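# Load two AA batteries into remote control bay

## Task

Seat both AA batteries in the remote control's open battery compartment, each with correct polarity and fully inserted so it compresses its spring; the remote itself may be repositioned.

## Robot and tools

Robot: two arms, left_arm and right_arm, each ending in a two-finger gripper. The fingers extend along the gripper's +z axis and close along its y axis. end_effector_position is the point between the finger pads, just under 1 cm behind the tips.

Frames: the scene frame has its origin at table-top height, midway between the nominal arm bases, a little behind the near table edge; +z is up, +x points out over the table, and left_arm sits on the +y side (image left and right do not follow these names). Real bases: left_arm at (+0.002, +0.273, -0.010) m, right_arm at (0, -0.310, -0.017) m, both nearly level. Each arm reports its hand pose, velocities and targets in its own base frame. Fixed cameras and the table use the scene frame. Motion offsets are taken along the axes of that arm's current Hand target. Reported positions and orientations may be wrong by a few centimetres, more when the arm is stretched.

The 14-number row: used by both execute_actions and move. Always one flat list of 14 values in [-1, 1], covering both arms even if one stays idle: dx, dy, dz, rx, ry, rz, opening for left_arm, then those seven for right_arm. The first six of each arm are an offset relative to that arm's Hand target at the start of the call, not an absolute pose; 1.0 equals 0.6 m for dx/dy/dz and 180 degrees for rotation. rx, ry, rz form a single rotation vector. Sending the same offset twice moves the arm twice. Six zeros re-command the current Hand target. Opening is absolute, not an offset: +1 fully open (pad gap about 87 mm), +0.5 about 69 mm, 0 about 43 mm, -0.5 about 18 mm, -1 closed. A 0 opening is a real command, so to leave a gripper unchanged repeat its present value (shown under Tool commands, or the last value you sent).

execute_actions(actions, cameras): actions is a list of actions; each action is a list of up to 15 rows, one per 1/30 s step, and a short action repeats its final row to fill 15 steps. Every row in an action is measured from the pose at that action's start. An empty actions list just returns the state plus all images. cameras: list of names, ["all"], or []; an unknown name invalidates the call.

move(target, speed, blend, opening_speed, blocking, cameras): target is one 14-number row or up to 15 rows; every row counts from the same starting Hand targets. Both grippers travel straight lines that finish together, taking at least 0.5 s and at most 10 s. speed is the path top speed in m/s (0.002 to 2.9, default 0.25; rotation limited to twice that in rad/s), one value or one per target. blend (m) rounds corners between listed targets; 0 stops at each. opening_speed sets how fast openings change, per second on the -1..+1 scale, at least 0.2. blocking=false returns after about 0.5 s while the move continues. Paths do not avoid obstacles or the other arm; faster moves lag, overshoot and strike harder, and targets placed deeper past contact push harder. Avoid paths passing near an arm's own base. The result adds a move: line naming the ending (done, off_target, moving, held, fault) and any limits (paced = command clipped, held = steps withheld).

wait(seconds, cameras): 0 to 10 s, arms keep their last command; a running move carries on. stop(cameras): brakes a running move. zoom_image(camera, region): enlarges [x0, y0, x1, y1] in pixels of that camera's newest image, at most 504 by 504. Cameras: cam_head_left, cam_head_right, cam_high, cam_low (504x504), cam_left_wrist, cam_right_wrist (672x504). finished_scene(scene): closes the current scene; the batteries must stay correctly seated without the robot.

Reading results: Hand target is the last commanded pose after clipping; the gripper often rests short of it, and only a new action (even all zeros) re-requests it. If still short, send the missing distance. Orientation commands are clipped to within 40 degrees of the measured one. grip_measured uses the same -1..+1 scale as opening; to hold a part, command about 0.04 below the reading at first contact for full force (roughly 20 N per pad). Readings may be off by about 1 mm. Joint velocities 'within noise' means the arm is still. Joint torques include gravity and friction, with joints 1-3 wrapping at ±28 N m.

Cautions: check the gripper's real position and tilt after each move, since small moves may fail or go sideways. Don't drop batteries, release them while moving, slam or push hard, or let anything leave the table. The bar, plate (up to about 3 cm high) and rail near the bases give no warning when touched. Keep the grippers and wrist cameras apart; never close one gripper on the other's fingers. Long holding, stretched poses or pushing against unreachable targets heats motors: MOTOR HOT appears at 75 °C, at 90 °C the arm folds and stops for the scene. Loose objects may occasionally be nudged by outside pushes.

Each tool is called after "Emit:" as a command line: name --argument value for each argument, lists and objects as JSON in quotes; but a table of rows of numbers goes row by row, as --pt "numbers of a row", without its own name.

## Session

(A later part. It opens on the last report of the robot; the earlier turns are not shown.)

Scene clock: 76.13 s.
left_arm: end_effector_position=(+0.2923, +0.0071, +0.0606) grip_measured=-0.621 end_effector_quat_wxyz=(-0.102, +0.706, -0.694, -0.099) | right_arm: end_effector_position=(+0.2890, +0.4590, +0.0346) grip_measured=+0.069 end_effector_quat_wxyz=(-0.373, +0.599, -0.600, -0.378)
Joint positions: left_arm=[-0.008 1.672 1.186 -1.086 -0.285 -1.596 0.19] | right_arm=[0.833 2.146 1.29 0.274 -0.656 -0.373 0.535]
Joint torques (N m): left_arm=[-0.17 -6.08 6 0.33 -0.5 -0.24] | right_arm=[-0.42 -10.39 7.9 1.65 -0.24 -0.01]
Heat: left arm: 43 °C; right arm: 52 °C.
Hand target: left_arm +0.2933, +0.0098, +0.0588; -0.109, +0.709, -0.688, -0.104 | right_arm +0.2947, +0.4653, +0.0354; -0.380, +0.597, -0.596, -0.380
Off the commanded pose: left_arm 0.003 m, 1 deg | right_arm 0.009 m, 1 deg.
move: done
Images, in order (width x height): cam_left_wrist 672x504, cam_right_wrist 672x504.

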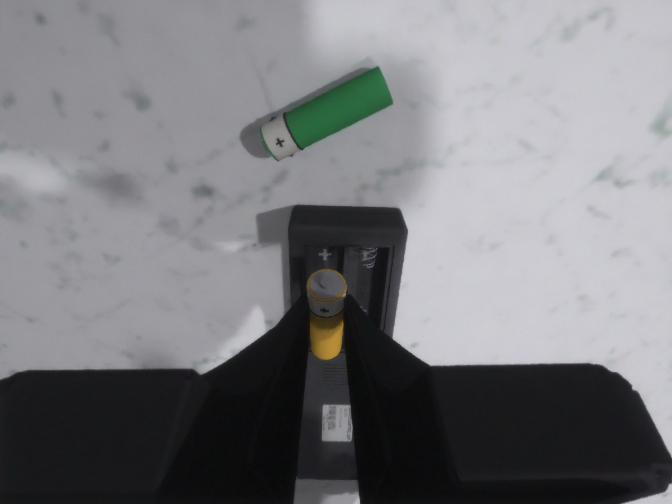

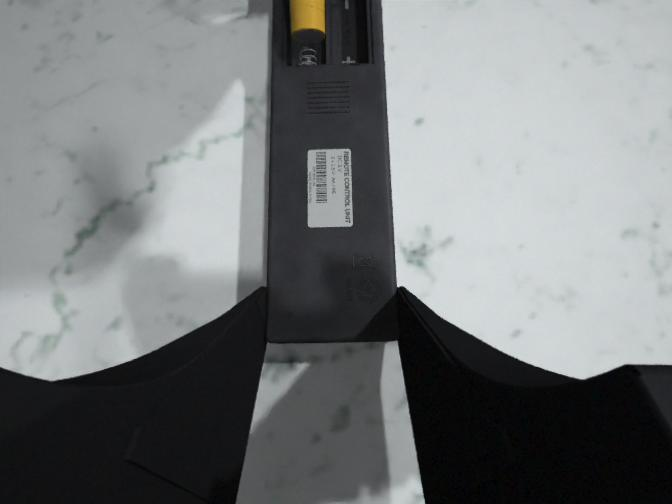

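Emit:
move --target '[0.0058, 0.001, 0.0157, 0, 0, 0, -0.74, 0, 0, 0, 0, 0, 0, -0.05]' --speed 0.05 --cameras '["cam_left_wrist", "cam_right_wrist"]'

Emit:
zoom_image --camera "cam_left_wrist" --region '[260, 150, 430, 320]'

Emit:
zoom_image --camera "cam_right_wrist" --region '[250, 0, 400, 110]'

Scene clock: 81.90 s.
left_arm: end_effector_position=(+0.2915, +0.0074, +0.0544) grip_measured=-0.621 end_effector_quat_wxyz=(-0.103, +0.707, -0.693, -0.099) | right_arm: end_effector_position=(+0.2890, +0.4590, +0.0346) grip_measured=+0.069 end_effector_quat_wxyz=(-0.373, +0.599, -0.600, -0.378)
Joint positions: left_arm=[-0.008 1.675 1.163 -1.06 -0.287 -1.598 0.19] | right_arm=[0.833 2.146 1.29 0.274 -0.656 -0.373 0.535]
Joint torques (N m): left_arm=[-0.32 -5.45 5.22 0.44 -0.44 -0.26] | right_arm=[-0.43 -10.39 7.91 1.65 -0.24 -0.01]
Heat: left arm: 43 °C; right arm: 53 °C.
Hand target: left_arm +0.2928, +0.0093, +0.0488; -0.109, +0.709, -0.688, -0.104 | right_arm +0.2947, +0.4653, +0.0354; -0.380, +0.597, -0.596, -0.380
Off the commanded pose: left_arm 0.006 m, 1 deg | right_arm 0.009 m, 1 deg.
move: done
Images, in order (width x height): cam_left_wrist 672x504, cam_right_wrist 672x504.

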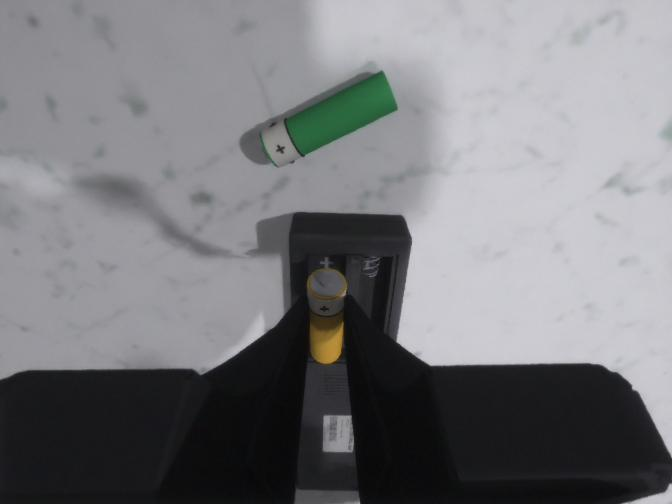

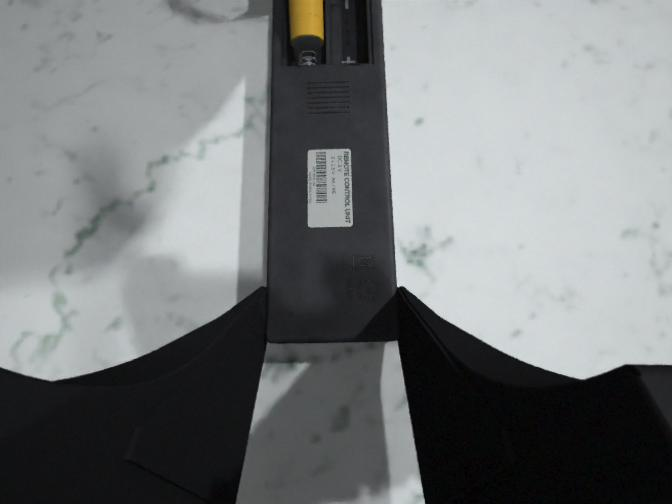

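Scaled by 2.965.

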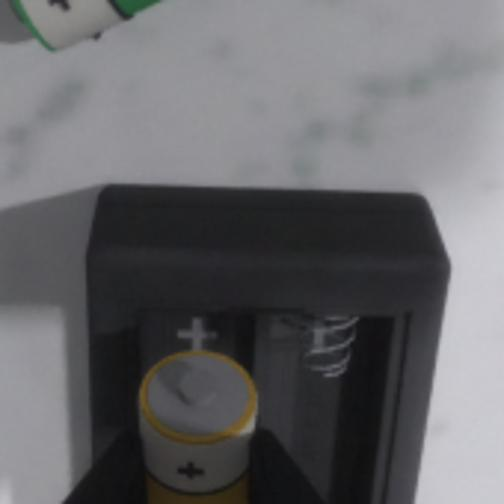

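Scaled by 3.360.

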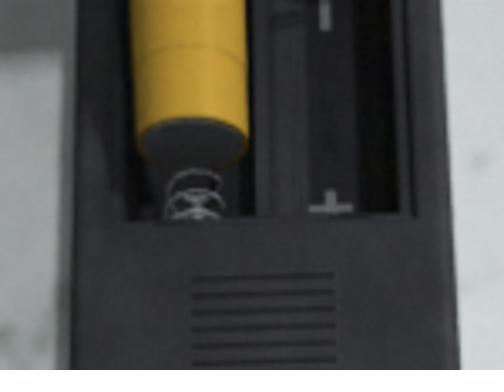

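Emit:
move --target '[0.0225, 0, 0.004, 0, 0, 0, -0.74, 0, 0, 0, 0, 0, 0, -0.05]' --speed 0.04 --cameras '["cam_left_wrist", "cam_right_wrist"]'

Emit:
zoom_image --camera "cam_left_wrist" --region '[260, 170, 430, 340]'

Emit:
zoom_image --camera "cam_right_wrist" --region '[250, 0, 400, 110]'

Scene clock: 84.27 s.
left_arm: end_effector_position=(+0.2916, +0.0039, +0.0511) grip_measured=-0.621 end_effector_quat_wxyz=(-0.116, +0.706, -0.690, -0.111) | right_arm: end_effector_position=(+0.2890, +0.4590, +0.0346) grip_measured=+0.069 end_effector_quat_wxyz=(-0.373, +0.599, -0.600, -0.378)
Joint positions: left_arm=[-0.042 1.681 1.154 -1.054 -0.322 -1.636 0.19] | right_arm=[0.833 2.146 1.29 0.274 -0.656 -0.373 0.535]
Joint torques (N m): left_arm=[-0.87 -4.96 4.93 0.49 -0.08 -0.33] | right_arm=[-0.42 -10.39 7.9 1.65 -0.24 -0.01]
Heat: left arm: 43 °C; right arm: 54 °C.
Hand target: left_arm +0.2932, -0.0029, +0.0424; -0.109, +0.710, -0.688, -0.104 | right_arm +0.2947, +0.4653, +0.0354; -0.380, +0.597, -0.596, -0.380
Off the commanded pose: left_arm 0.011 m, 1 deg | right_arm 0.009 m, 1 deg.
move: off_target (left_arm)
Images, in order (width x height): cam_left_wrist 672x504, cam_right_wrist 672x504.

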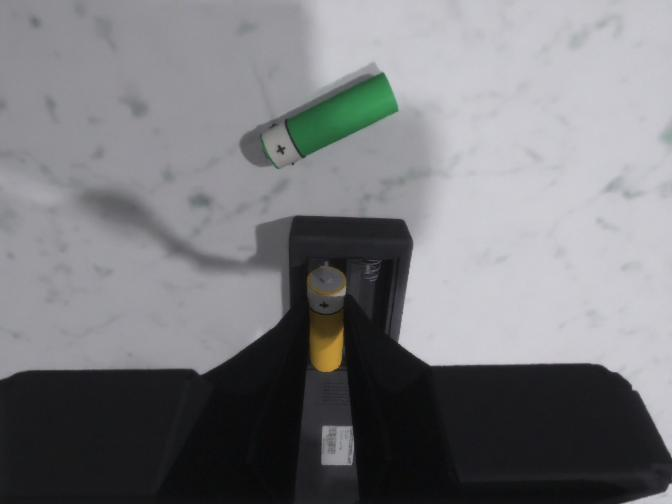

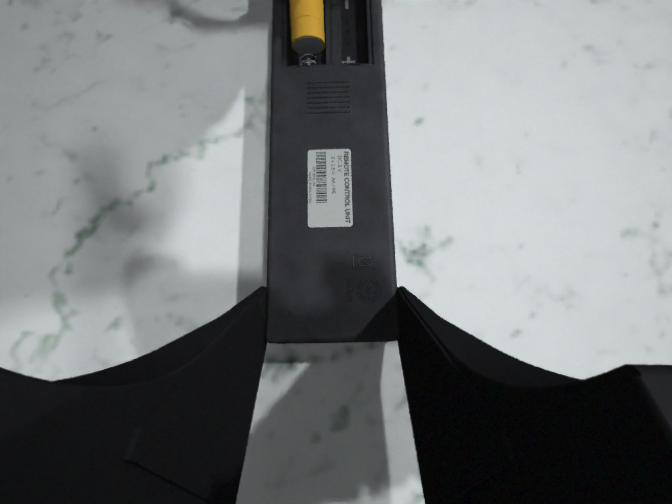

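Scaled by 2.965.

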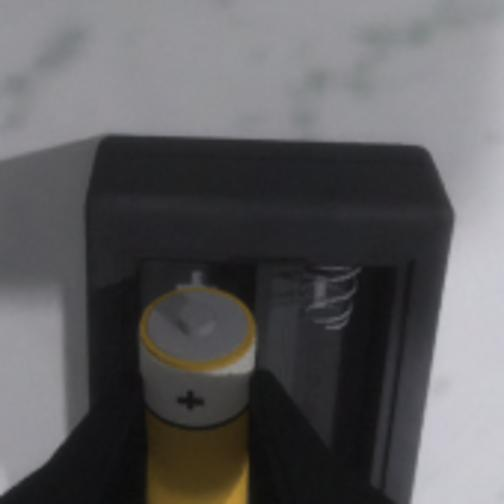

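Scaled by 3.360.

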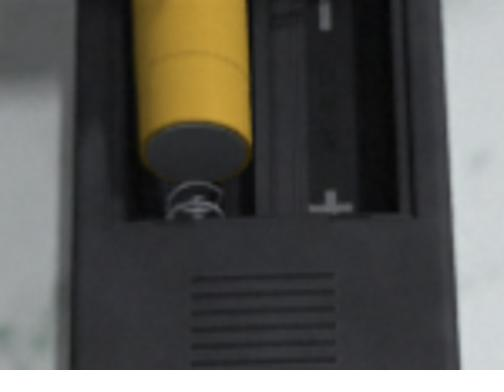

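Emit:
move --target '[0.0210, 0, 0.0015, 0, 0, 0, -0.74, 0, 0, 0, 0, 0, 0, -0.05]' --speed 0.04 --cameras '["cam_left_wrist", "cam_right_wrist"]'

Emit:
zoom_image --camera "cam_left_wrist" --region '[260, 170, 430, 340]'

Emit:
zoom_image --camera "cam_right_wrist" --region '[250, 0, 400, 110]'

Scene clock: 85.83 s.
left_arm: end_effector_position=(+0.2931, +0.0012, +0.0483) grip_measured=-0.621 end_effector_quat_wxyz=(-0.130, +0.705, -0.686, -0.123) | right_arm: end_effector_position=(+0.2900, +0.4583, +0.0345) grip_measured=+0.069 end_effector_quat_wxyz=(-0.373, +0.598, -0.601, -0.378)
Joint positions: left_arm=[-0.075 1.694 1.154 -1.054 -0.36 -1.676 0.19] | right_arm=[0.831 2.146 1.29 0.273 -0.656 -0.373 0.535]
Joint torques (N m): left_arm=[-1.28 -4.94 4.56 0.46 0.31 -0.34] | right_arm=[-0.27 -10.37 7.9 1.66 -0.25 -0.01]
Heat: left arm: 43 °C; right arm: 54 °C.
Hand target: left_arm +0.2936, -0.0146, +0.0378; -0.109, +0.710, -0.688, -0.104 | right_arm +0.2949, +0.4652, +0.0354; -0.380, +0.597, -0.596, -0.380
Off the commanded pose: left_arm 0.019 m, 3 deg | right_arm 0.009 m, 1 deg.
move: off_target (left_arm)
Images, in order (width x height): cam_left_wrist 672x504, cam_right_wrist 672x504.

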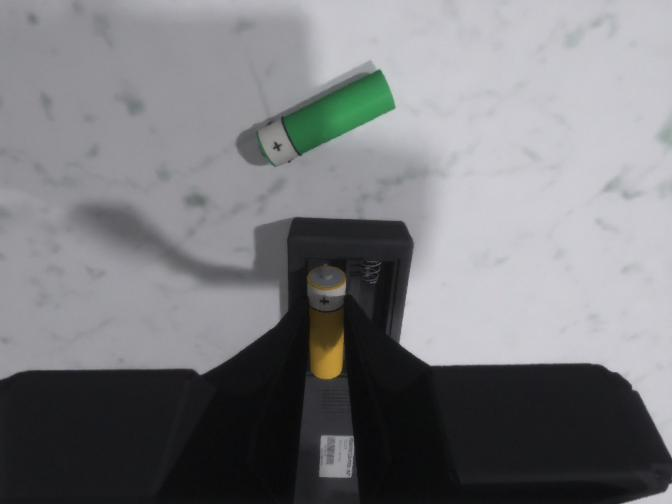

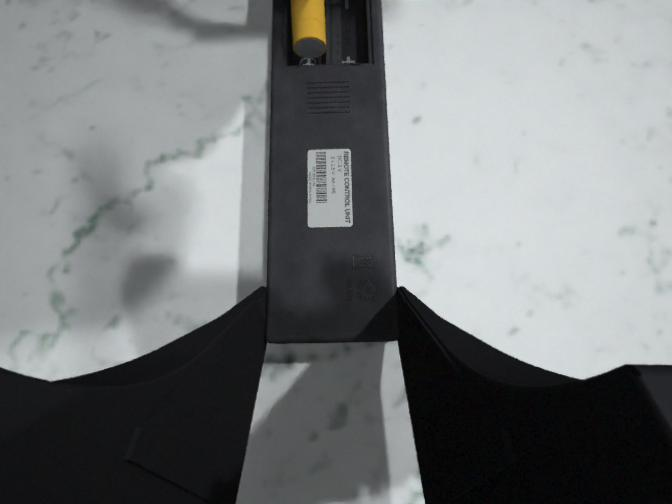

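Scaled by 2.965.

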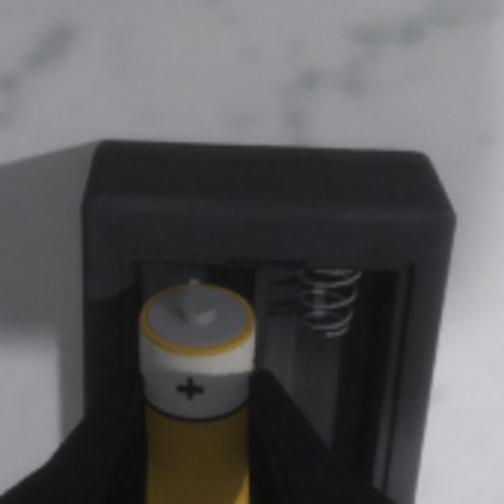

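Scaled by 3.360.

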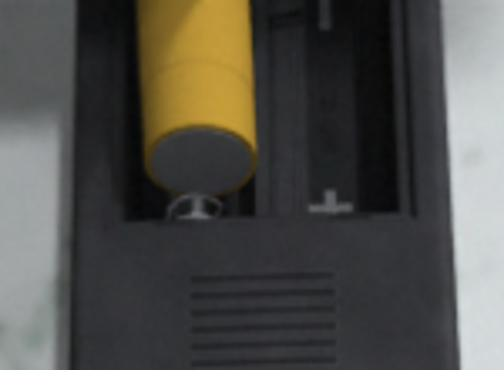

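Emit:
zoom_image --camera "cam_right_wrist" --region '[280, 20, 340, 74]'

Scaled by 8.400.

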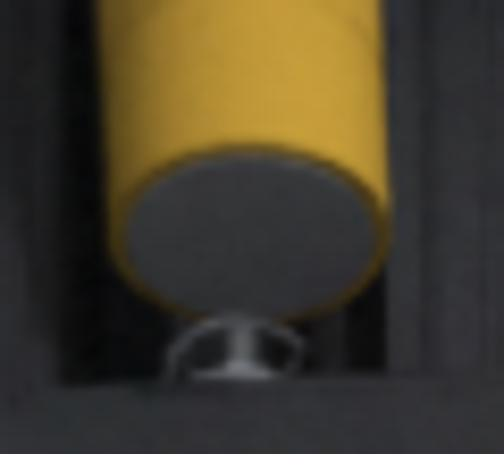

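Emit:
move --pt "-0.0705 -0.0011 -0.0604 0 0 0 -0.74 0 0 0 0 0 0 -0.05" --pt "-0.0457 0 0.0052 0 0 0 -0.74 0 0 0 0 0 0 -0.05" --speed '[0.08, 0.05]' --blend '[0.004, 0]' --cameras '["cam_left_wrist", "cam_right_wrist"]'

Emit:
zoom_image --camera "cam_left_wrist" --region '[260, 170, 430, 340]'

Emit:
zoom_image --camera "cam_right_wrist" --region '[270, 0, 370, 74]'

Scene clock: 97.00 s.
left_arm: end_effector_position=(+0.2901, +0.0128, +0.0485) grip_measured=-0.621 end_effector_quat_wxyz=(-0.107, +0.711, -0.686, -0.108) | right_arm: end_effector_position=(+0.2900, +0.4583, +0.0345) grip_measured=+0.069 end_effector_quat_wxyz=(-0.373, +0.598, -0.601, -0.378)
Joint positions: left_arm=[-0.001 1.682 1.146 -1.043 -0.305 -1.608 0.19] | right_arm=[0.831 2.146 1.29 0.273 -0.656 -0.373 0.535]
Joint torques (N m): left_arm=[0.03 -5.78 5.18 0.57 -0.25 -0.06] | right_arm=[-0.28 -10.39 7.9 1.65 -0.24 -0.01]
Heat: left arm: 42 °C; right arm: 56 °C.
Hand target: left_arm +0.2928, +0.0125, +0.0430; -0.109, +0.709, -0.688, -0.104 | right_arm +0.2949, +0.4652, +0.0354; -0.380, +0.597, -0.596, -0.380
Off the commanded pose: left_arm 0.006 m, 1 deg | right_arm 0.009 m, 1 deg.
move: done
Images, in order (width x height): cam_left_wrist 672x504, cam_right_wrist 672x504.

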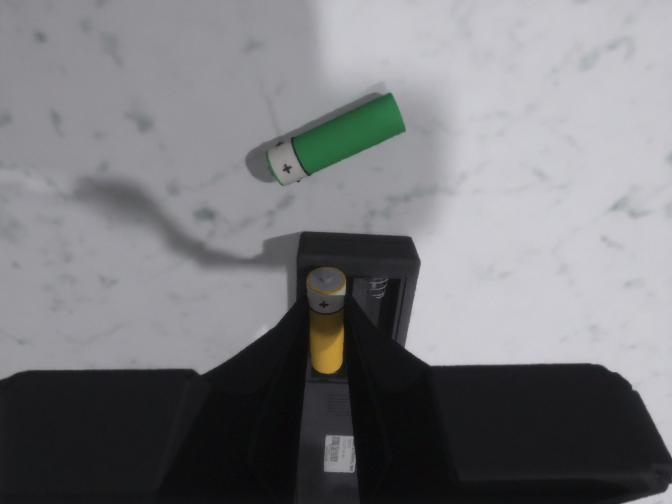

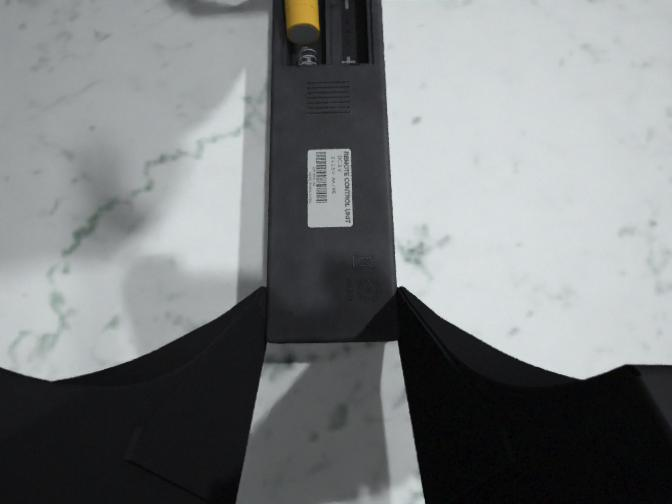

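Scaled by 2.965.

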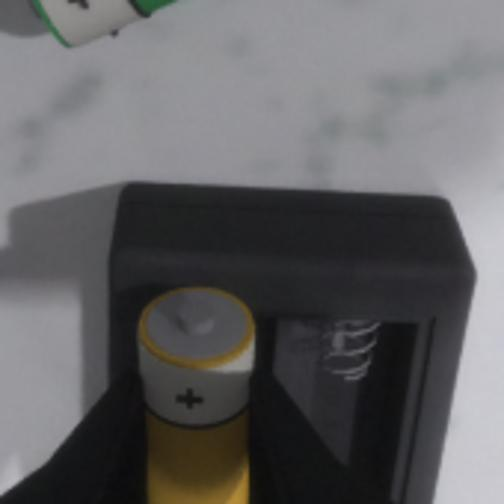

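Scaled by 5.040.

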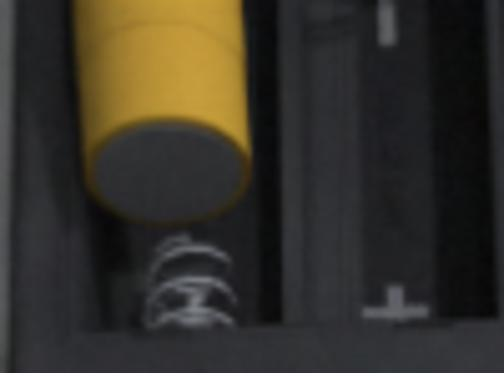

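Emit:
move --pt "-0.0365 -0.0050 -0.0618 0.0028 0 0.0078 -0.74 0 0 0 0 0 0 -0.05" --pt "-0.0063 -0.004 -0.0207 0.0028 0 0.0078 -0.74 0 0 0 0 0 0 -0.05" --speed '[0.08, 0.06]' --blend '[0.004, 0]' --cameras '["cam_left_wrist", "cam_right_wrist"]'

Emit:
zoom_image --camera "cam_left_wrist" --region '[260, 170, 430, 340]'

Emit:
zoom_image --camera "cam_right_wrist" --region '[270, 0, 370, 74]'

Scene clock: 100.90 s.
left_arm: end_effector_position=(+0.2936, +0.0130, +0.0565) grip_measured=-0.621 end_effector_quat_wxyz=(-0.108, +0.696, -0.702, -0.106) | right_arm: end_effector_position=(+0.2900, +0.4583, +0.0345) grip_measured=+0.069 end_effector_quat_wxyz=(-0.373, +0.598, -0.601, -0.378)
Joint positions: left_arm=[0.001 1.682 1.179 -1.063 -0.304 -1.561 0.19] | right_arm=[0.831 2.146 1.29 0.273 -0.656 -0.373 0.535]
Joint torques (N m): left_arm=[-0.06 -6.54 5.96 0.34 -0.29 -0.24] | right_arm=[-0.27 -10.39 7.9 1.65 -0.24 -0.01]
Heat: left arm: 42 °C; right arm: 56 °C.
Hand target: left_arm +0.2950, +0.0124, +0.0560; -0.111, +0.700, -0.698, -0.102 | right_arm +0.2949, +0.4652, +0.0354; -0.380, +0.597, -0.596, -0.380
Off the commanded pose: left_arm 0.002 m, 1 deg | right_arm 0.009 m, 1 deg.
move: done
Images, in order (width x height): cam_left_wrist 672x504, cam_right_wrist 672x504.

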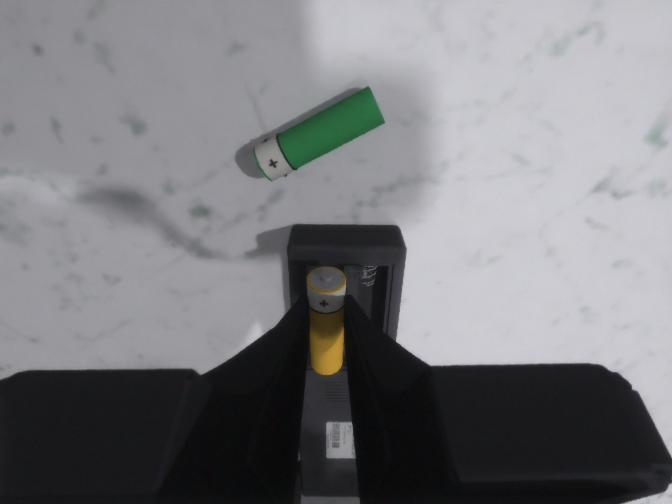

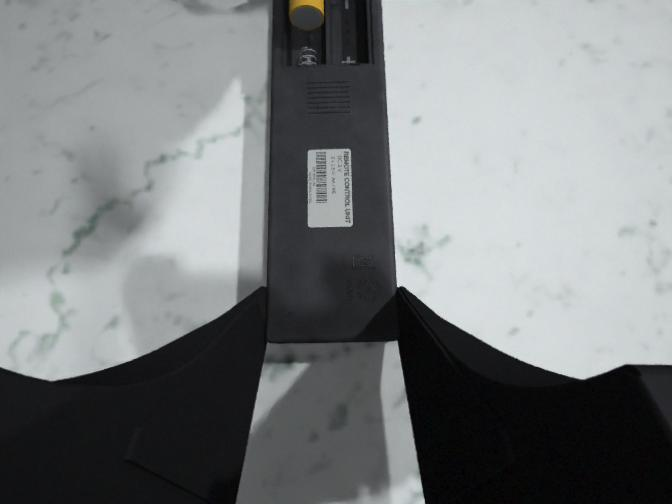

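Scaled by 2.965.

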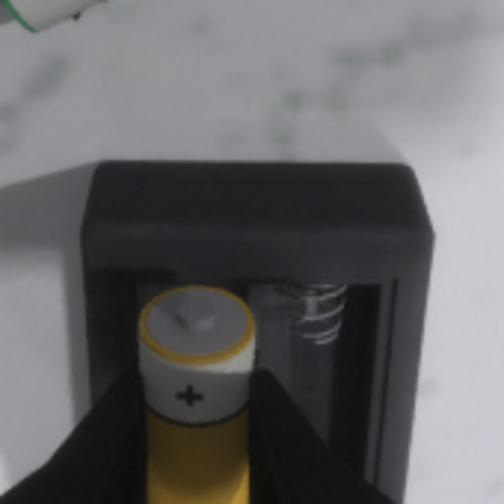

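Scaled by 5.040.

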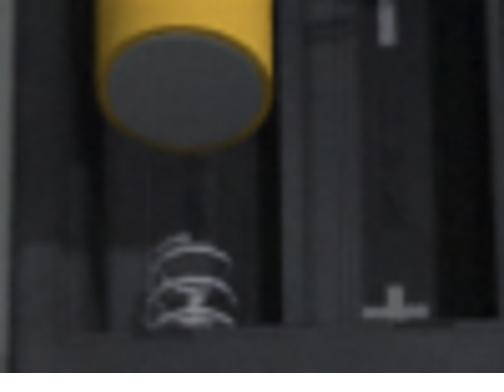

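Emit:
move --pt "-0.0275 0.0013 -0.0437 0 0 0 -0.74 0 0 0 0 0 0 -0.05" --pt "0.0025 0.0023 0.0218 0 0 0 -0.74 0 0 0 0 0 0 -0.05" --speed '[0.08, 0.05]' --blend '[0.004, 0]' --cameras '["cam_left_wrist", "cam_right_wrist"]'

Emit:
zoom_image --camera "cam_left_wrist" --region '[260, 170, 430, 340]'

Emit:
zoom_image --camera "cam_right_wrist" --region '[270, 0, 370, 74]'

Scene clock: 107.33 s.
left_arm: end_effector_position=(+0.2911, +0.0155, +0.0489) grip_measured=-0.621 end_effector_quat_wxyz=(-0.108, +0.699, -0.699, -0.106) | right_arm: end_effector_position=(+0.2900, +0.4583, +0.0345) grip_measured=+0.069 end_effector_quat_wxyz=(-0.373, +0.598, -0.601, -0.378)
Joint positions: left_arm=[0.009 1.679 1.145 -1.03 -0.304 -1.56 0.19] | right_arm=[0.831 2.146 1.29 0.273 -0.656 -0.373 0.535]
Joint torques (N m): left_arm=[-0.05 -5.65 5.07 0.55 -0.3 -0.19] | right_arm=[-0.25 -10.37 7.9 1.65 -0.24 -0.01]
Heat: left arm: 42 °C; right arm: 57 °C.
Hand target: left_arm +0.2939, +0.0149, +0.0432; -0.111, +0.701, -0.697, -0.102 | right_arm +0.2949, +0.4652, +0.0354; -0.380, +0.597, -0.596, -0.380
Off the commanded pose: left_arm 0.006 m, 1 deg | right_arm 0.009 m, 1 deg.
move: done
Images, in order (width x height): cam_left_wrist 672x504, cam_right_wrist 672x504.

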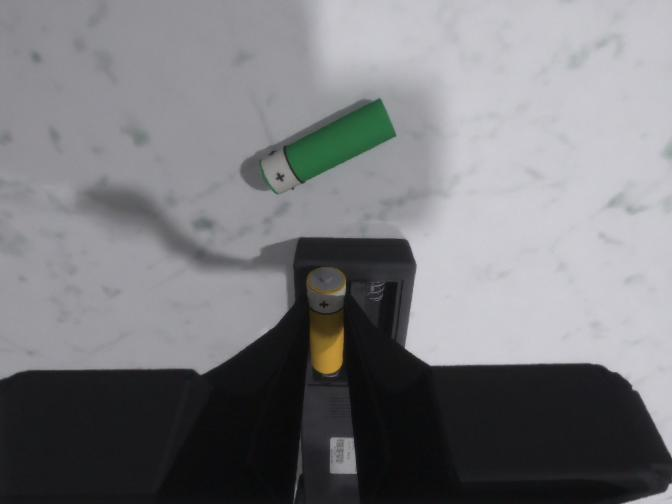

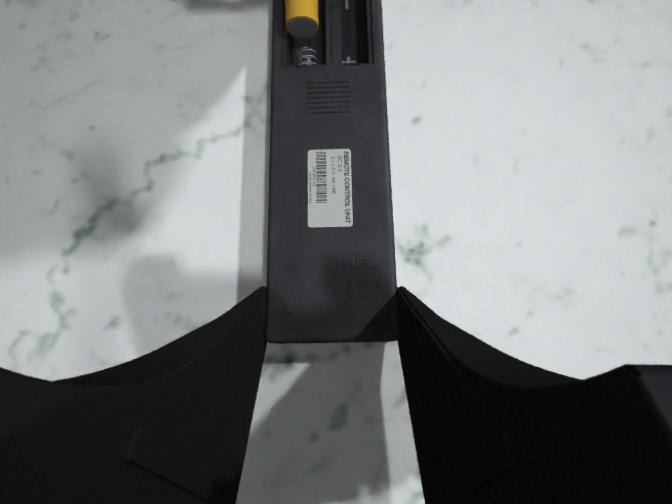

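Scaled by 2.965.

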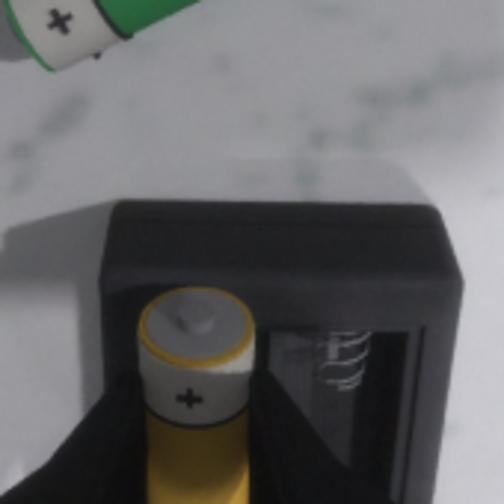

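Scaled by 5.040.

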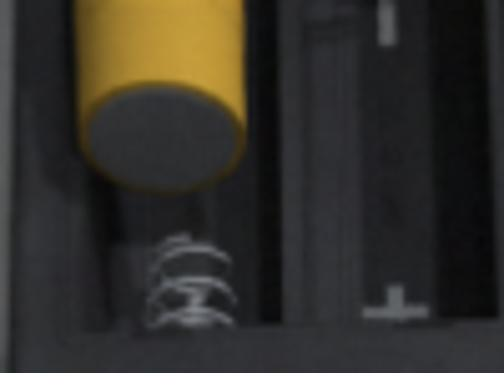

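Emit:
move --pt "-0.0223 -0.001 -0.0716 0 0 0 -0.74 0 0 0 0 0 0 -0.05" --pt "-0.031 0.114 -0.0705 0 0 0 -0.74 0 0 0 0 0 0 -0.05" --pt "-0.0005 0.1153 0.0275 0 0 0 -0.74 0 0 0 0 0 0 -0.05" --speed '[0.12, 0.2, 0.06]' --blend '[0.01, 0.01, 0]' --cameras '["cam_left_wrist"]'

Emit:
zoom_image --camera "cam_left_wrist" --region '[270, 240, 390, 390]'

Scene clock: 114.13 s.
left_arm: end_effector_position=(+0.2202, +0.0185, +0.0297) grip_measured=-0.621 end_effector_quat_wxyz=(-0.105, +0.699, -0.699, -0.109) | right_arm: end_effector_position=(+0.2900, +0.4583, +0.0345) grip_measured=+0.069 end_effector_quat_wxyz=(-0.373, +0.598, -0.601, -0.378)
Joint positions: left_arm=[0.026 1.442 0.829 -0.956 -0.304 -1.544 0.19] | right_arm=[0.831 2.146 1.29 0.273 -0.656 -0.373 0.535]
Joint torques (N m): left_arm=[0.57 -3.73 5.56 0.58 -0.28 -0.09] | right_arm=[-0.27 -10.39 7.9 1.66 -0.24 -0.01]
Heat: left arm: 42 °C; right arm: 57 °C.
Hand target: left_arm +0.2248, +0.0200, +0.0265; -0.111, +0.701, -0.697, -0.102 | right_arm +0.2949, +0.4652, +0.0354; -0.380, +0.597, -0.596, -0.380
Off the commanded pose: left_arm 0.006 m, 1 deg | right_arm 0.009 m, 1 deg.
move: done
Images, in order (width x height): cam_left_wrist 672x504.

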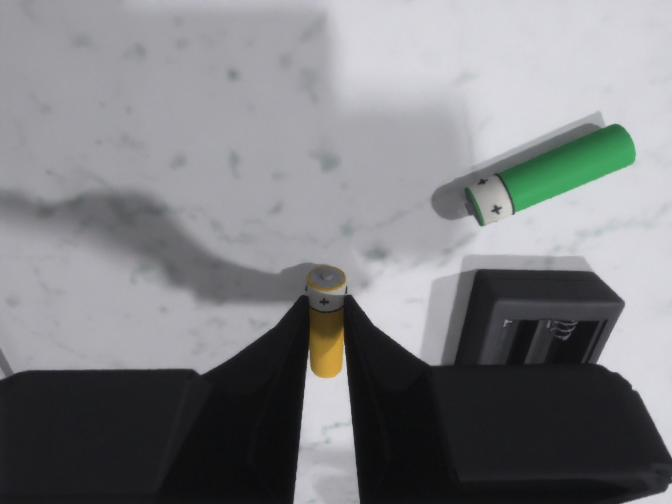

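Scaled by 3.360.

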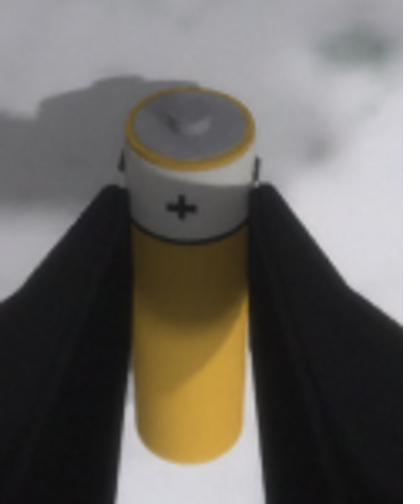

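Emit:
move --pt "0 0 0 0 0 0 -0.3 0 0 0 0 0 0 -0.05" --pt "-0.0198 -0.0008 -0.0637 0 0 0 -0.3 0 0 0 0 0 0 -0.05" --pt "0.0058 0.0035 -0.062 0 0.1106 0 -0.3 0 0 0 0 0 0 -0.05" --speed '[0.05, 0.1, 0.15]' --blend '[0, 0.01, 0]' --opening_speed 0.4 --cameras '["cam_left_wrist"]'

Scene clock: 118.70 s.
left_arm: end_effector_position=(+0.2182, +0.0039, +0.0591) grip_measured=-0.300 end_effector_quat_wxyz=(+0.015, +0.710, -0.704, +0.014) | right_arm: end_effector_position=(+0.2900, +0.4583, +0.0345) grip_measured=+0.069 end_effector_quat_wxyz=(-0.373, +0.598, -0.601, -0.378)
Joint positions: left_arm=[0.237 1.427 0.913 -1.067 0.04 -1.341 0.35] | right_arm=[0.831 2.146 1.29 0.273 -0.656 -0.373 0.535]
Joint torques (N m): left_arm=[0.73 -3.62 7.47 0.34 -0.03 0.06] | right_arm=[-0.27 -10.39 7.9 1.65 -0.24 -0.01]
Heat: left arm: 42 °C; right arm: 57 °C.
Hand target: left_arm +0.2224, +0.0056, +0.0610; +0.011, +0.708, -0.706, +0.020 | right_arm +0.2949, +0.4652, +0.0354; -0.380, +0.597, -0.596, -0.380
Off the commanded pose: left_arm 0.005 m, 1 deg | right_arm 0.009 m, 1 deg.
move: done
Images, in order (width x height): cam_left_wrist 672x504.

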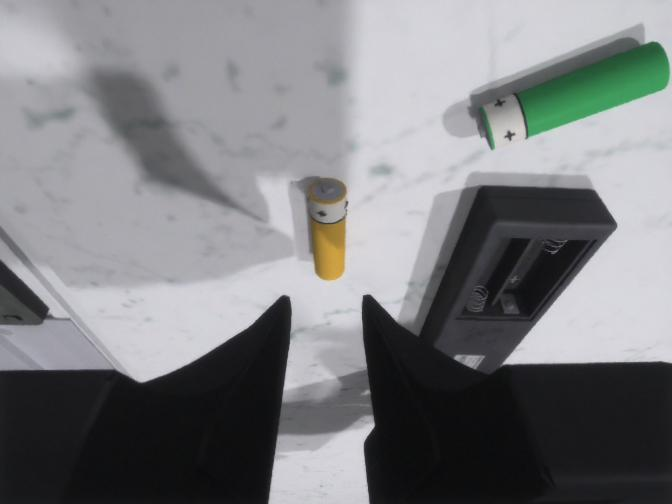

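Emit:
move --pt "0 0 0.055 0 0 0 -0.3 0 0 0 0 0 0 -0.05" --pt "0 0 0.055 0 0 0 -0.74 0 0 0 0 0 0 -0.05" --speed '[0.08, 0.05]' --opening_speed 0.5

Scene clock: 122.30 s.
left_arm: end_effector_position=(+0.2219, +0.0046, +0.0296) grip_measured=-0.740 end_effector_quat_wxyz=(+0.011, +0.709, -0.705, +0.017) | right_arm: end_effector_position=(+0.2900, +0.4583, +0.0345) grip_measured=+0.069 end_effector_quat_wxyz=(-0.373, +0.598, -0.601, -0.378)
Joint positions: left_arm=[0.237 1.474 0.831 -0.929 0.041 -1.341 0.13] | right_arm=[0.831 2.146 1.29 0.273 -0.656 -0.373 0.535]
Joint torques (N m): left_arm=[0.18 -4.11 5.89 0.38 -0.03 -0.02] | right_arm=[-0.28 -10.39 7.9 1.66 -0.24 -0.01]
Heat: left arm: 42 °C; right arm: 58 °C.
Hand target: left_arm +0.2227, +0.0041, +0.0280; +0.011, +0.708, -0.706, +0.020 | right_arm +0.2949, +0.4652, +0.0354; -0.380, +0.597, -0.596, -0.380
Off the commanded pose: left_arm 0.002 m, 0 deg | right_arm 0.009 m, 1 deg.
move: done

Emit:
wait --seconds 0.1 --cameras '["cam_left_wrist"]'

Emit:
zoom_image --camera "cam_left_wrist" --region '[270, 220, 390, 370]'

Scene clock: 122.77 s.
left_arm: end_effector_position=(+0.2219, +0.0046, +0.0296) grip_measured=-0.740 end_effector_quat_wxyz=(+0.011, +0.709, -0.705, +0.017) | right_arm: end_effector_position=(+0.2900, +0.4583, +0.0345) grip_measured=+0.069 end_effector_quat_wxyz=(-0.373, +0.598, -0.601, -0.378)
Joint positions: left_arm=[0.237 1.474 0.831 -0.929 0.041 -1.341 0.13] | right_arm=[0.831 2.146 1.29 0.273 -0.656 -0.373 0.535]
Joint torques (N m): left_arm=[0.08 -4.26 5.89 0.4 0.01 -0.04] | right_arm=[-0.27 -10.39 7.9 1.65 -0.24 -0.01]
Heat: left arm: 42 °C; right arm: 58 °C.
Hand target: left_arm +0.2227, +0.0041, +0.0280; +0.011, +0.708, -0.706, +0.020 | right_arm +0.2949, +0.4652, +0.0354; -0.380, +0.597, -0.596, -0.380
Tool commands: left_gripper/opening=-0.74 right_gripper/opening=-0.05
Off the commanded pose: left_arm 0.002 m, 0 deg | right_arm 0.009 m, 1 deg.
wait: 0.10 s; at rest from the start
Images, in order (width x height): cam_left_wrist 672x504.

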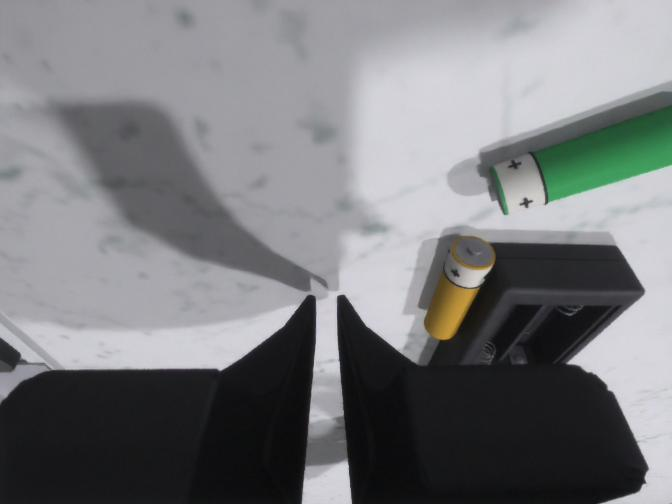

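Scaled by 3.360.

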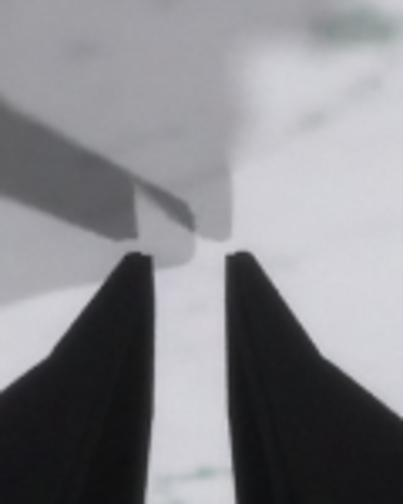

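Emit:
move --target '[0, 0, -0.09, 0, 0, 0, -0.2, 0, -0.045, 0, 0, 0, 0, -0.05]' --speed 0.08 --cameras '["cam_left_wrist"]'

Scene clock: 125.27 s.
left_arm: end_effector_position=(+0.2153, +0.0037, +0.0706) grip_measured=-0.200 end_effector_quat_wxyz=(+0.026, +0.709, -0.704, +0.008) | right_arm: end_effector_position=(+0.3193, +0.4603, +0.0351) grip_measured=+0.069 end_effector_quat_wxyz=(-0.378, +0.591, -0.607, -0.373)
Joint positions: left_arm=[0.24 1.431 0.962 -1.139 0.041 -1.336 0.4] | right_arm=[0.791 2.206 1.396 0.221 -0.668 -0.385 0.535]
Joint torques (N m): left_arm=[0.64 -5.97 9.43 0.15 0 -0.02] | right_arm=[-0.58 -11.04 8.13 1.51 -0.48 -0.22]
Heat: left arm: 42 °C; right arm: 58 °C.
Hand target: left_arm +0.2220, +0.0065, +0.0820; +0.011, +0.708, -0.706, +0.020 | right_arm +0.3218, +0.4653, +0.0353; -0.380, +0.597, -0.596, -0.380
Off the commanded pose: left_arm 0.013 m, 2 deg | right_arm 0.006 m, 2 deg.
move: off_target (left_arm)
Images, in order (width x height): cam_left_wrist 672x504.

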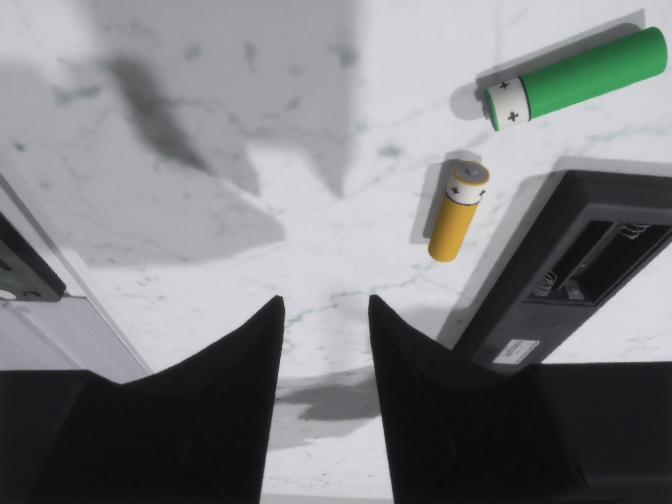

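Emit:
move --pt "0.0035 -0.0833 -0.0188 0 0 0 -0.2 0 0 0 0 0 0 -0.05" --pt "0.001 -0.0833 0.043 0 0 0 -0.2 0 0 0 0 0 0 -0.05" --speed '[0.12, 0.08]' --blend '[0.01, 0]' --cameras '["cam_left_wrist"]'

Scene clock: 128.47 s.
left_arm: end_effector_position=(+0.2702, +0.0060, +0.0580) grip_measured=-0.200 end_effector_quat_wxyz=(+0.012, +0.704, -0.710, +0.017) | right_arm: end_effector_position=(+0.3193, +0.4603, +0.0351) grip_measured=+0.069 end_effector_quat_wxyz=(-0.378, +0.591, -0.607, -0.373)
Joint positions: left_arm=[0.201 1.621 1.093 -1.045 0.042 -1.361 0.4] | right_arm=[0.791 2.206 1.396 0.221 -0.668 -0.385 0.535]
Joint torques (N m): left_arm=[-0.14 -5.65 6.09 0.35 -0.03 -0.22] | right_arm=[-0.58 -11.07 8.13 1.51 -0.49 -0.23]
Heat: left arm: 42 °C; right arm: 57 °C.
Hand target: left_arm +0.2723, +0.0048, +0.0569; +0.011, +0.708, -0.706, +0.020 | right_arm +0.3218, +0.4653, +0.0353; -0.380, +0.597, -0.596, -0.380
Off the commanded pose: left_arm 0.003 m, 1 deg | right_arm 0.006 m, 2 deg.
move: done
Images, in order (width x height): cam_left_wrist 672x504.

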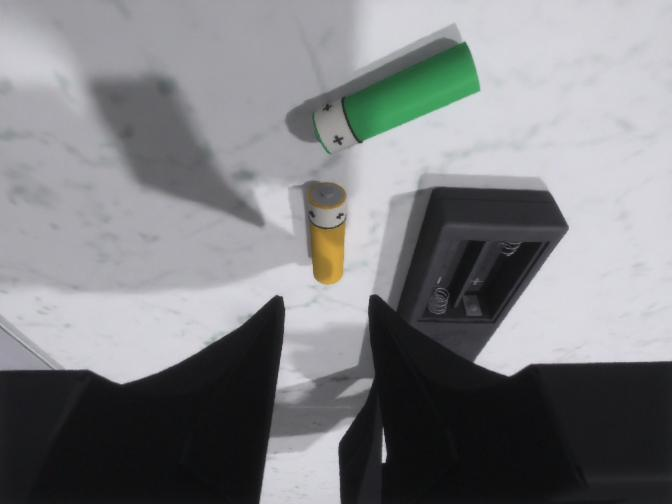

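Emit:
move --pt "0 0.0015 0.0478 0 0 0 -0.3 0 0 0 0 0 0 -0.05" --pt "0 0.0015 0.0478 0 0 0 -0.75 0 0 0 0 0 0 -0.05" --speed '[0.08, 0.05]' --opening_speed 0.5 --cameras '["cam_left_wrist"]'

Scene clock: 131.57 s.
left_arm: end_effector_position=(+0.2704, +0.0047, +0.0298) grip_measured=-0.624 end_effector_quat_wxyz=(+0.011, +0.704, -0.710, +0.018) | right_arm: end_effector_position=(+0.3193, +0.4603, +0.0351) grip_measured=+0.069 end_effector_quat_wxyz=(-0.378, +0.591, -0.607, -0.373)
Joint positions: left_arm=[0.196 1.656 1.012 -0.926 0.042 -1.365 0.188] | right_arm=[0.791 2.206 1.396 0.221 -0.668 -0.385 0.535]
Joint torques (N m): left_arm=[-0.05 -5.74 5.72 0.38 -0.02 -0.26] | right_arm=[-0.58 -11.06 8.13 1.51 -0.49 -0.23]
Heat: left arm: 42 °C; right arm: 57 °C.
Hand target: left_arm +0.2718, +0.0035, +0.0282; +0.011, +0.708, -0.706, +0.021 | right_arm +0.3218, +0.4653, +0.0353; -0.380, +0.597, -0.596, -0.380
Off the commanded pose: left_arm 0.002 m, 1 deg | right_arm 0.006 m, 2 deg.
move: done
Images, in order (width x height): cam_left_wrist 672x504.

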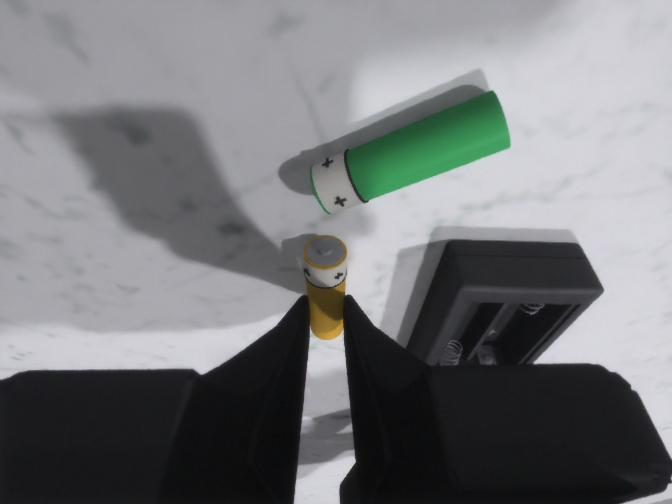

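Emit:
move --pt "0.0053 -0.0016 -0.1167 0 0 0 -0.75 0 0 0 0 0 0 -0.05" --pt "-0.0225 -0.0867 -0.1082 0 -0.111 0.0067 -0.75 0 0 0 0 0 0 -0.05" --pt "0.0080 -0.0858 -0.0625 0 -0.111 0.0067 -0.75 0 0 0 0 0 0 -0.05" --speed '[0.12, 0.15, 0.08]' --blend '[0.01, 0.005, 0]' --cameras '["cam_left_wrist", "cam_right_wrist"]'

Emit:
zoom_image --camera "cam_left_wrist" --region '[250, 190, 430, 360]'

Emit:
zoom_image --camera "cam_right_wrist" --region '[270, 0, 370, 74]'

Scene clock: 136.03 s.
left_arm: end_effector_position=(+0.3212, -0.0037, +0.0673) grip_measured=-0.624 end_effector_quat_wxyz=(-0.101, +0.689, -0.711, -0.097) | right_arm: end_effector_position=(+0.3193, +0.4603, +0.0351) grip_measured=+0.069 end_effector_quat_wxyz=(-0.378, +0.591, -0.607, -0.373)
Joint positions: left_arm=[-0.038 1.776 1.334 -1.13 -0.281 -1.578 0.188] | right_arm=[0.791 2.206 1.396 0.221 -0.668 -0.385 0.535]
Joint torques (N m): left_arm=[-0.03 -7.3 6.17 0.35 -0.55 -0.24] | right_arm=[-0.58 -11.06 8.13 1.51 -0.49 -0.23]
Heat: left arm: 42 °C; right arm: 57 °C.
Hand target: left_arm +0.3228, +0.0006, +0.0665; -0.112, +0.693, -0.705, -0.102 | right_arm +0.3218, +0.4653, +0.0353; -0.380, +0.597, -0.596, -0.380
Off the commanded pose: left_arm 0.005 m, 2 deg | right_arm 0.006 m, 2 deg.
move: done
Images, in order (width x height): cam_left_wrist 672x504, cam_right_wrist 672x504.

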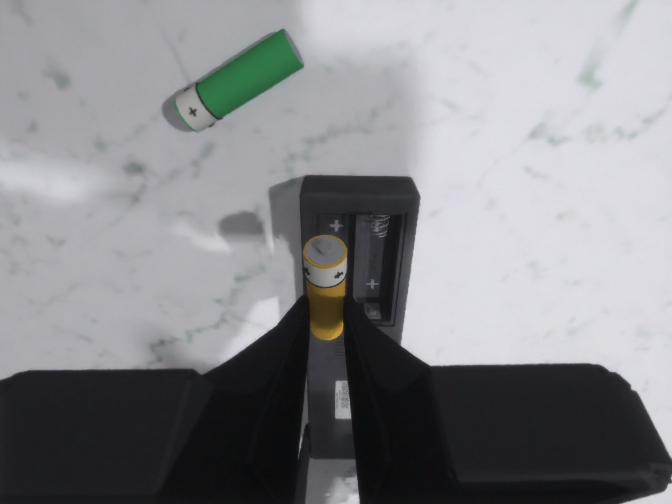

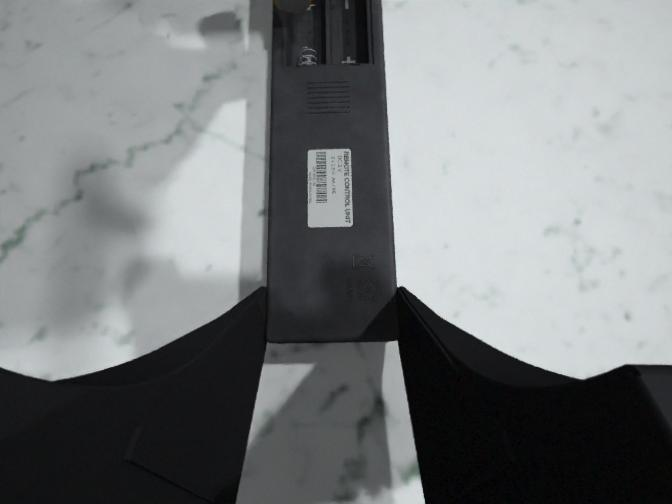

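Scaled by 2.800.

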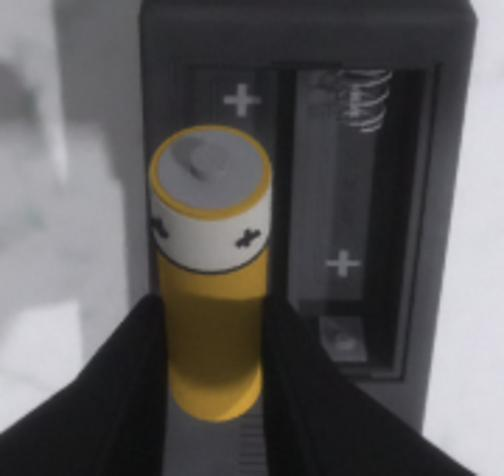

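Scaled by 5.040.

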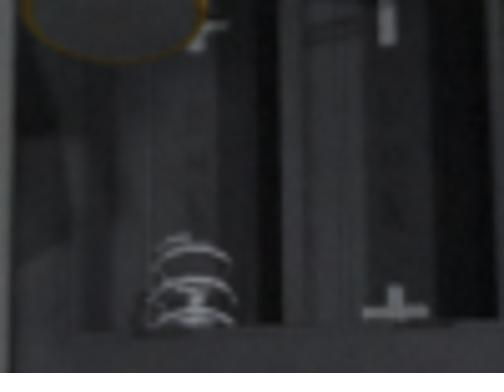

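Emit:
move --target '[0.0095, -0.0063, 0.0198, 0, 0, 0, -0.75, 0, 0, 0, 0, 0, 0, -0.05]' --speed 0.06 --cameras '["cam_left_wrist", "cam_right_wrist"]'

Emit:
zoom_image --camera "cam_left_wrist" --region '[250, 190, 430, 360]'

Emit:
zoom_image --camera "cam_right_wrist" --region '[270, 0, 370, 74]'

Scene clock: 142.70 s.
left_arm: end_effector_position=(+0.3256, -0.0051, +0.0551) grip_measured=-0.624 end_effector_quat_wxyz=(-0.102, +0.690, -0.710, -0.096) | right_arm: end_effector_position=(+0.3193, +0.4603, +0.0351) grip_measured=+0.069 end_effector_quat_wxyz=(-0.378, +0.591, -0.607, -0.373)
Joint positions: left_arm=[-0.043 1.801 1.315 -1.085 -0.281 -1.584 0.188] | right_arm=[0.791 2.206 1.396 0.221 -0.668 -0.385 0.535]
Joint torques (N m): left_arm=[0.01 -7.32 6.13 0.33 -0.56 -0.28] | right_arm=[-0.58 -11.06 8.13 1.51 -0.49 -0.23]
Heat: left arm: 42 °C; right arm: 57 °C.
Hand target: left_arm +0.3267, -0.0014, +0.0536; -0.112, +0.693, -0.705, -0.102 | right_arm +0.3218, +0.4653, +0.0353; -0.380, +0.597, -0.596, -0.380
Off the commanded pose: left_arm 0.004 m, 2 deg | right_arm 0.006 m, 2 deg.
move: done
Images, in order (width x height): cam_left_wrist 672x504, cam_right_wrist 672x504.

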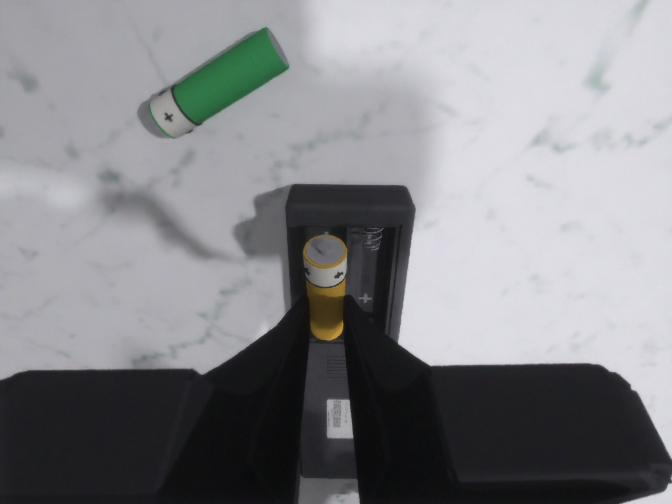

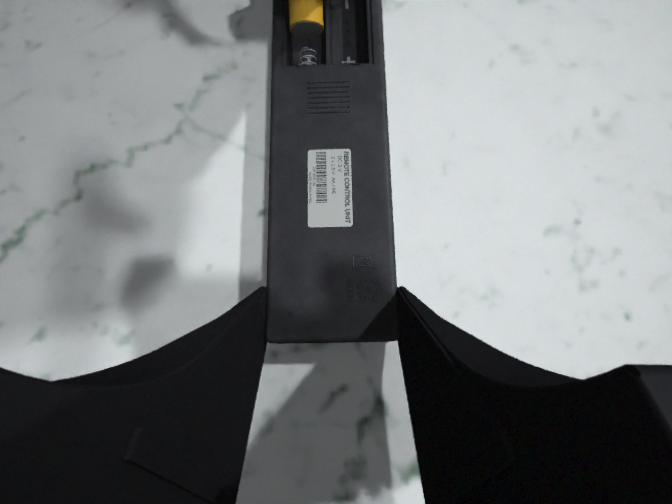

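Scaled by 2.800.

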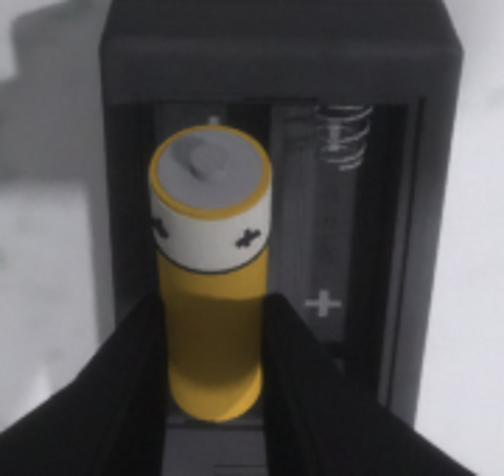

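Scaled by 5.040.

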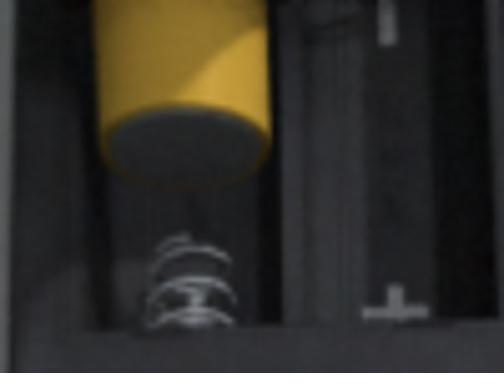

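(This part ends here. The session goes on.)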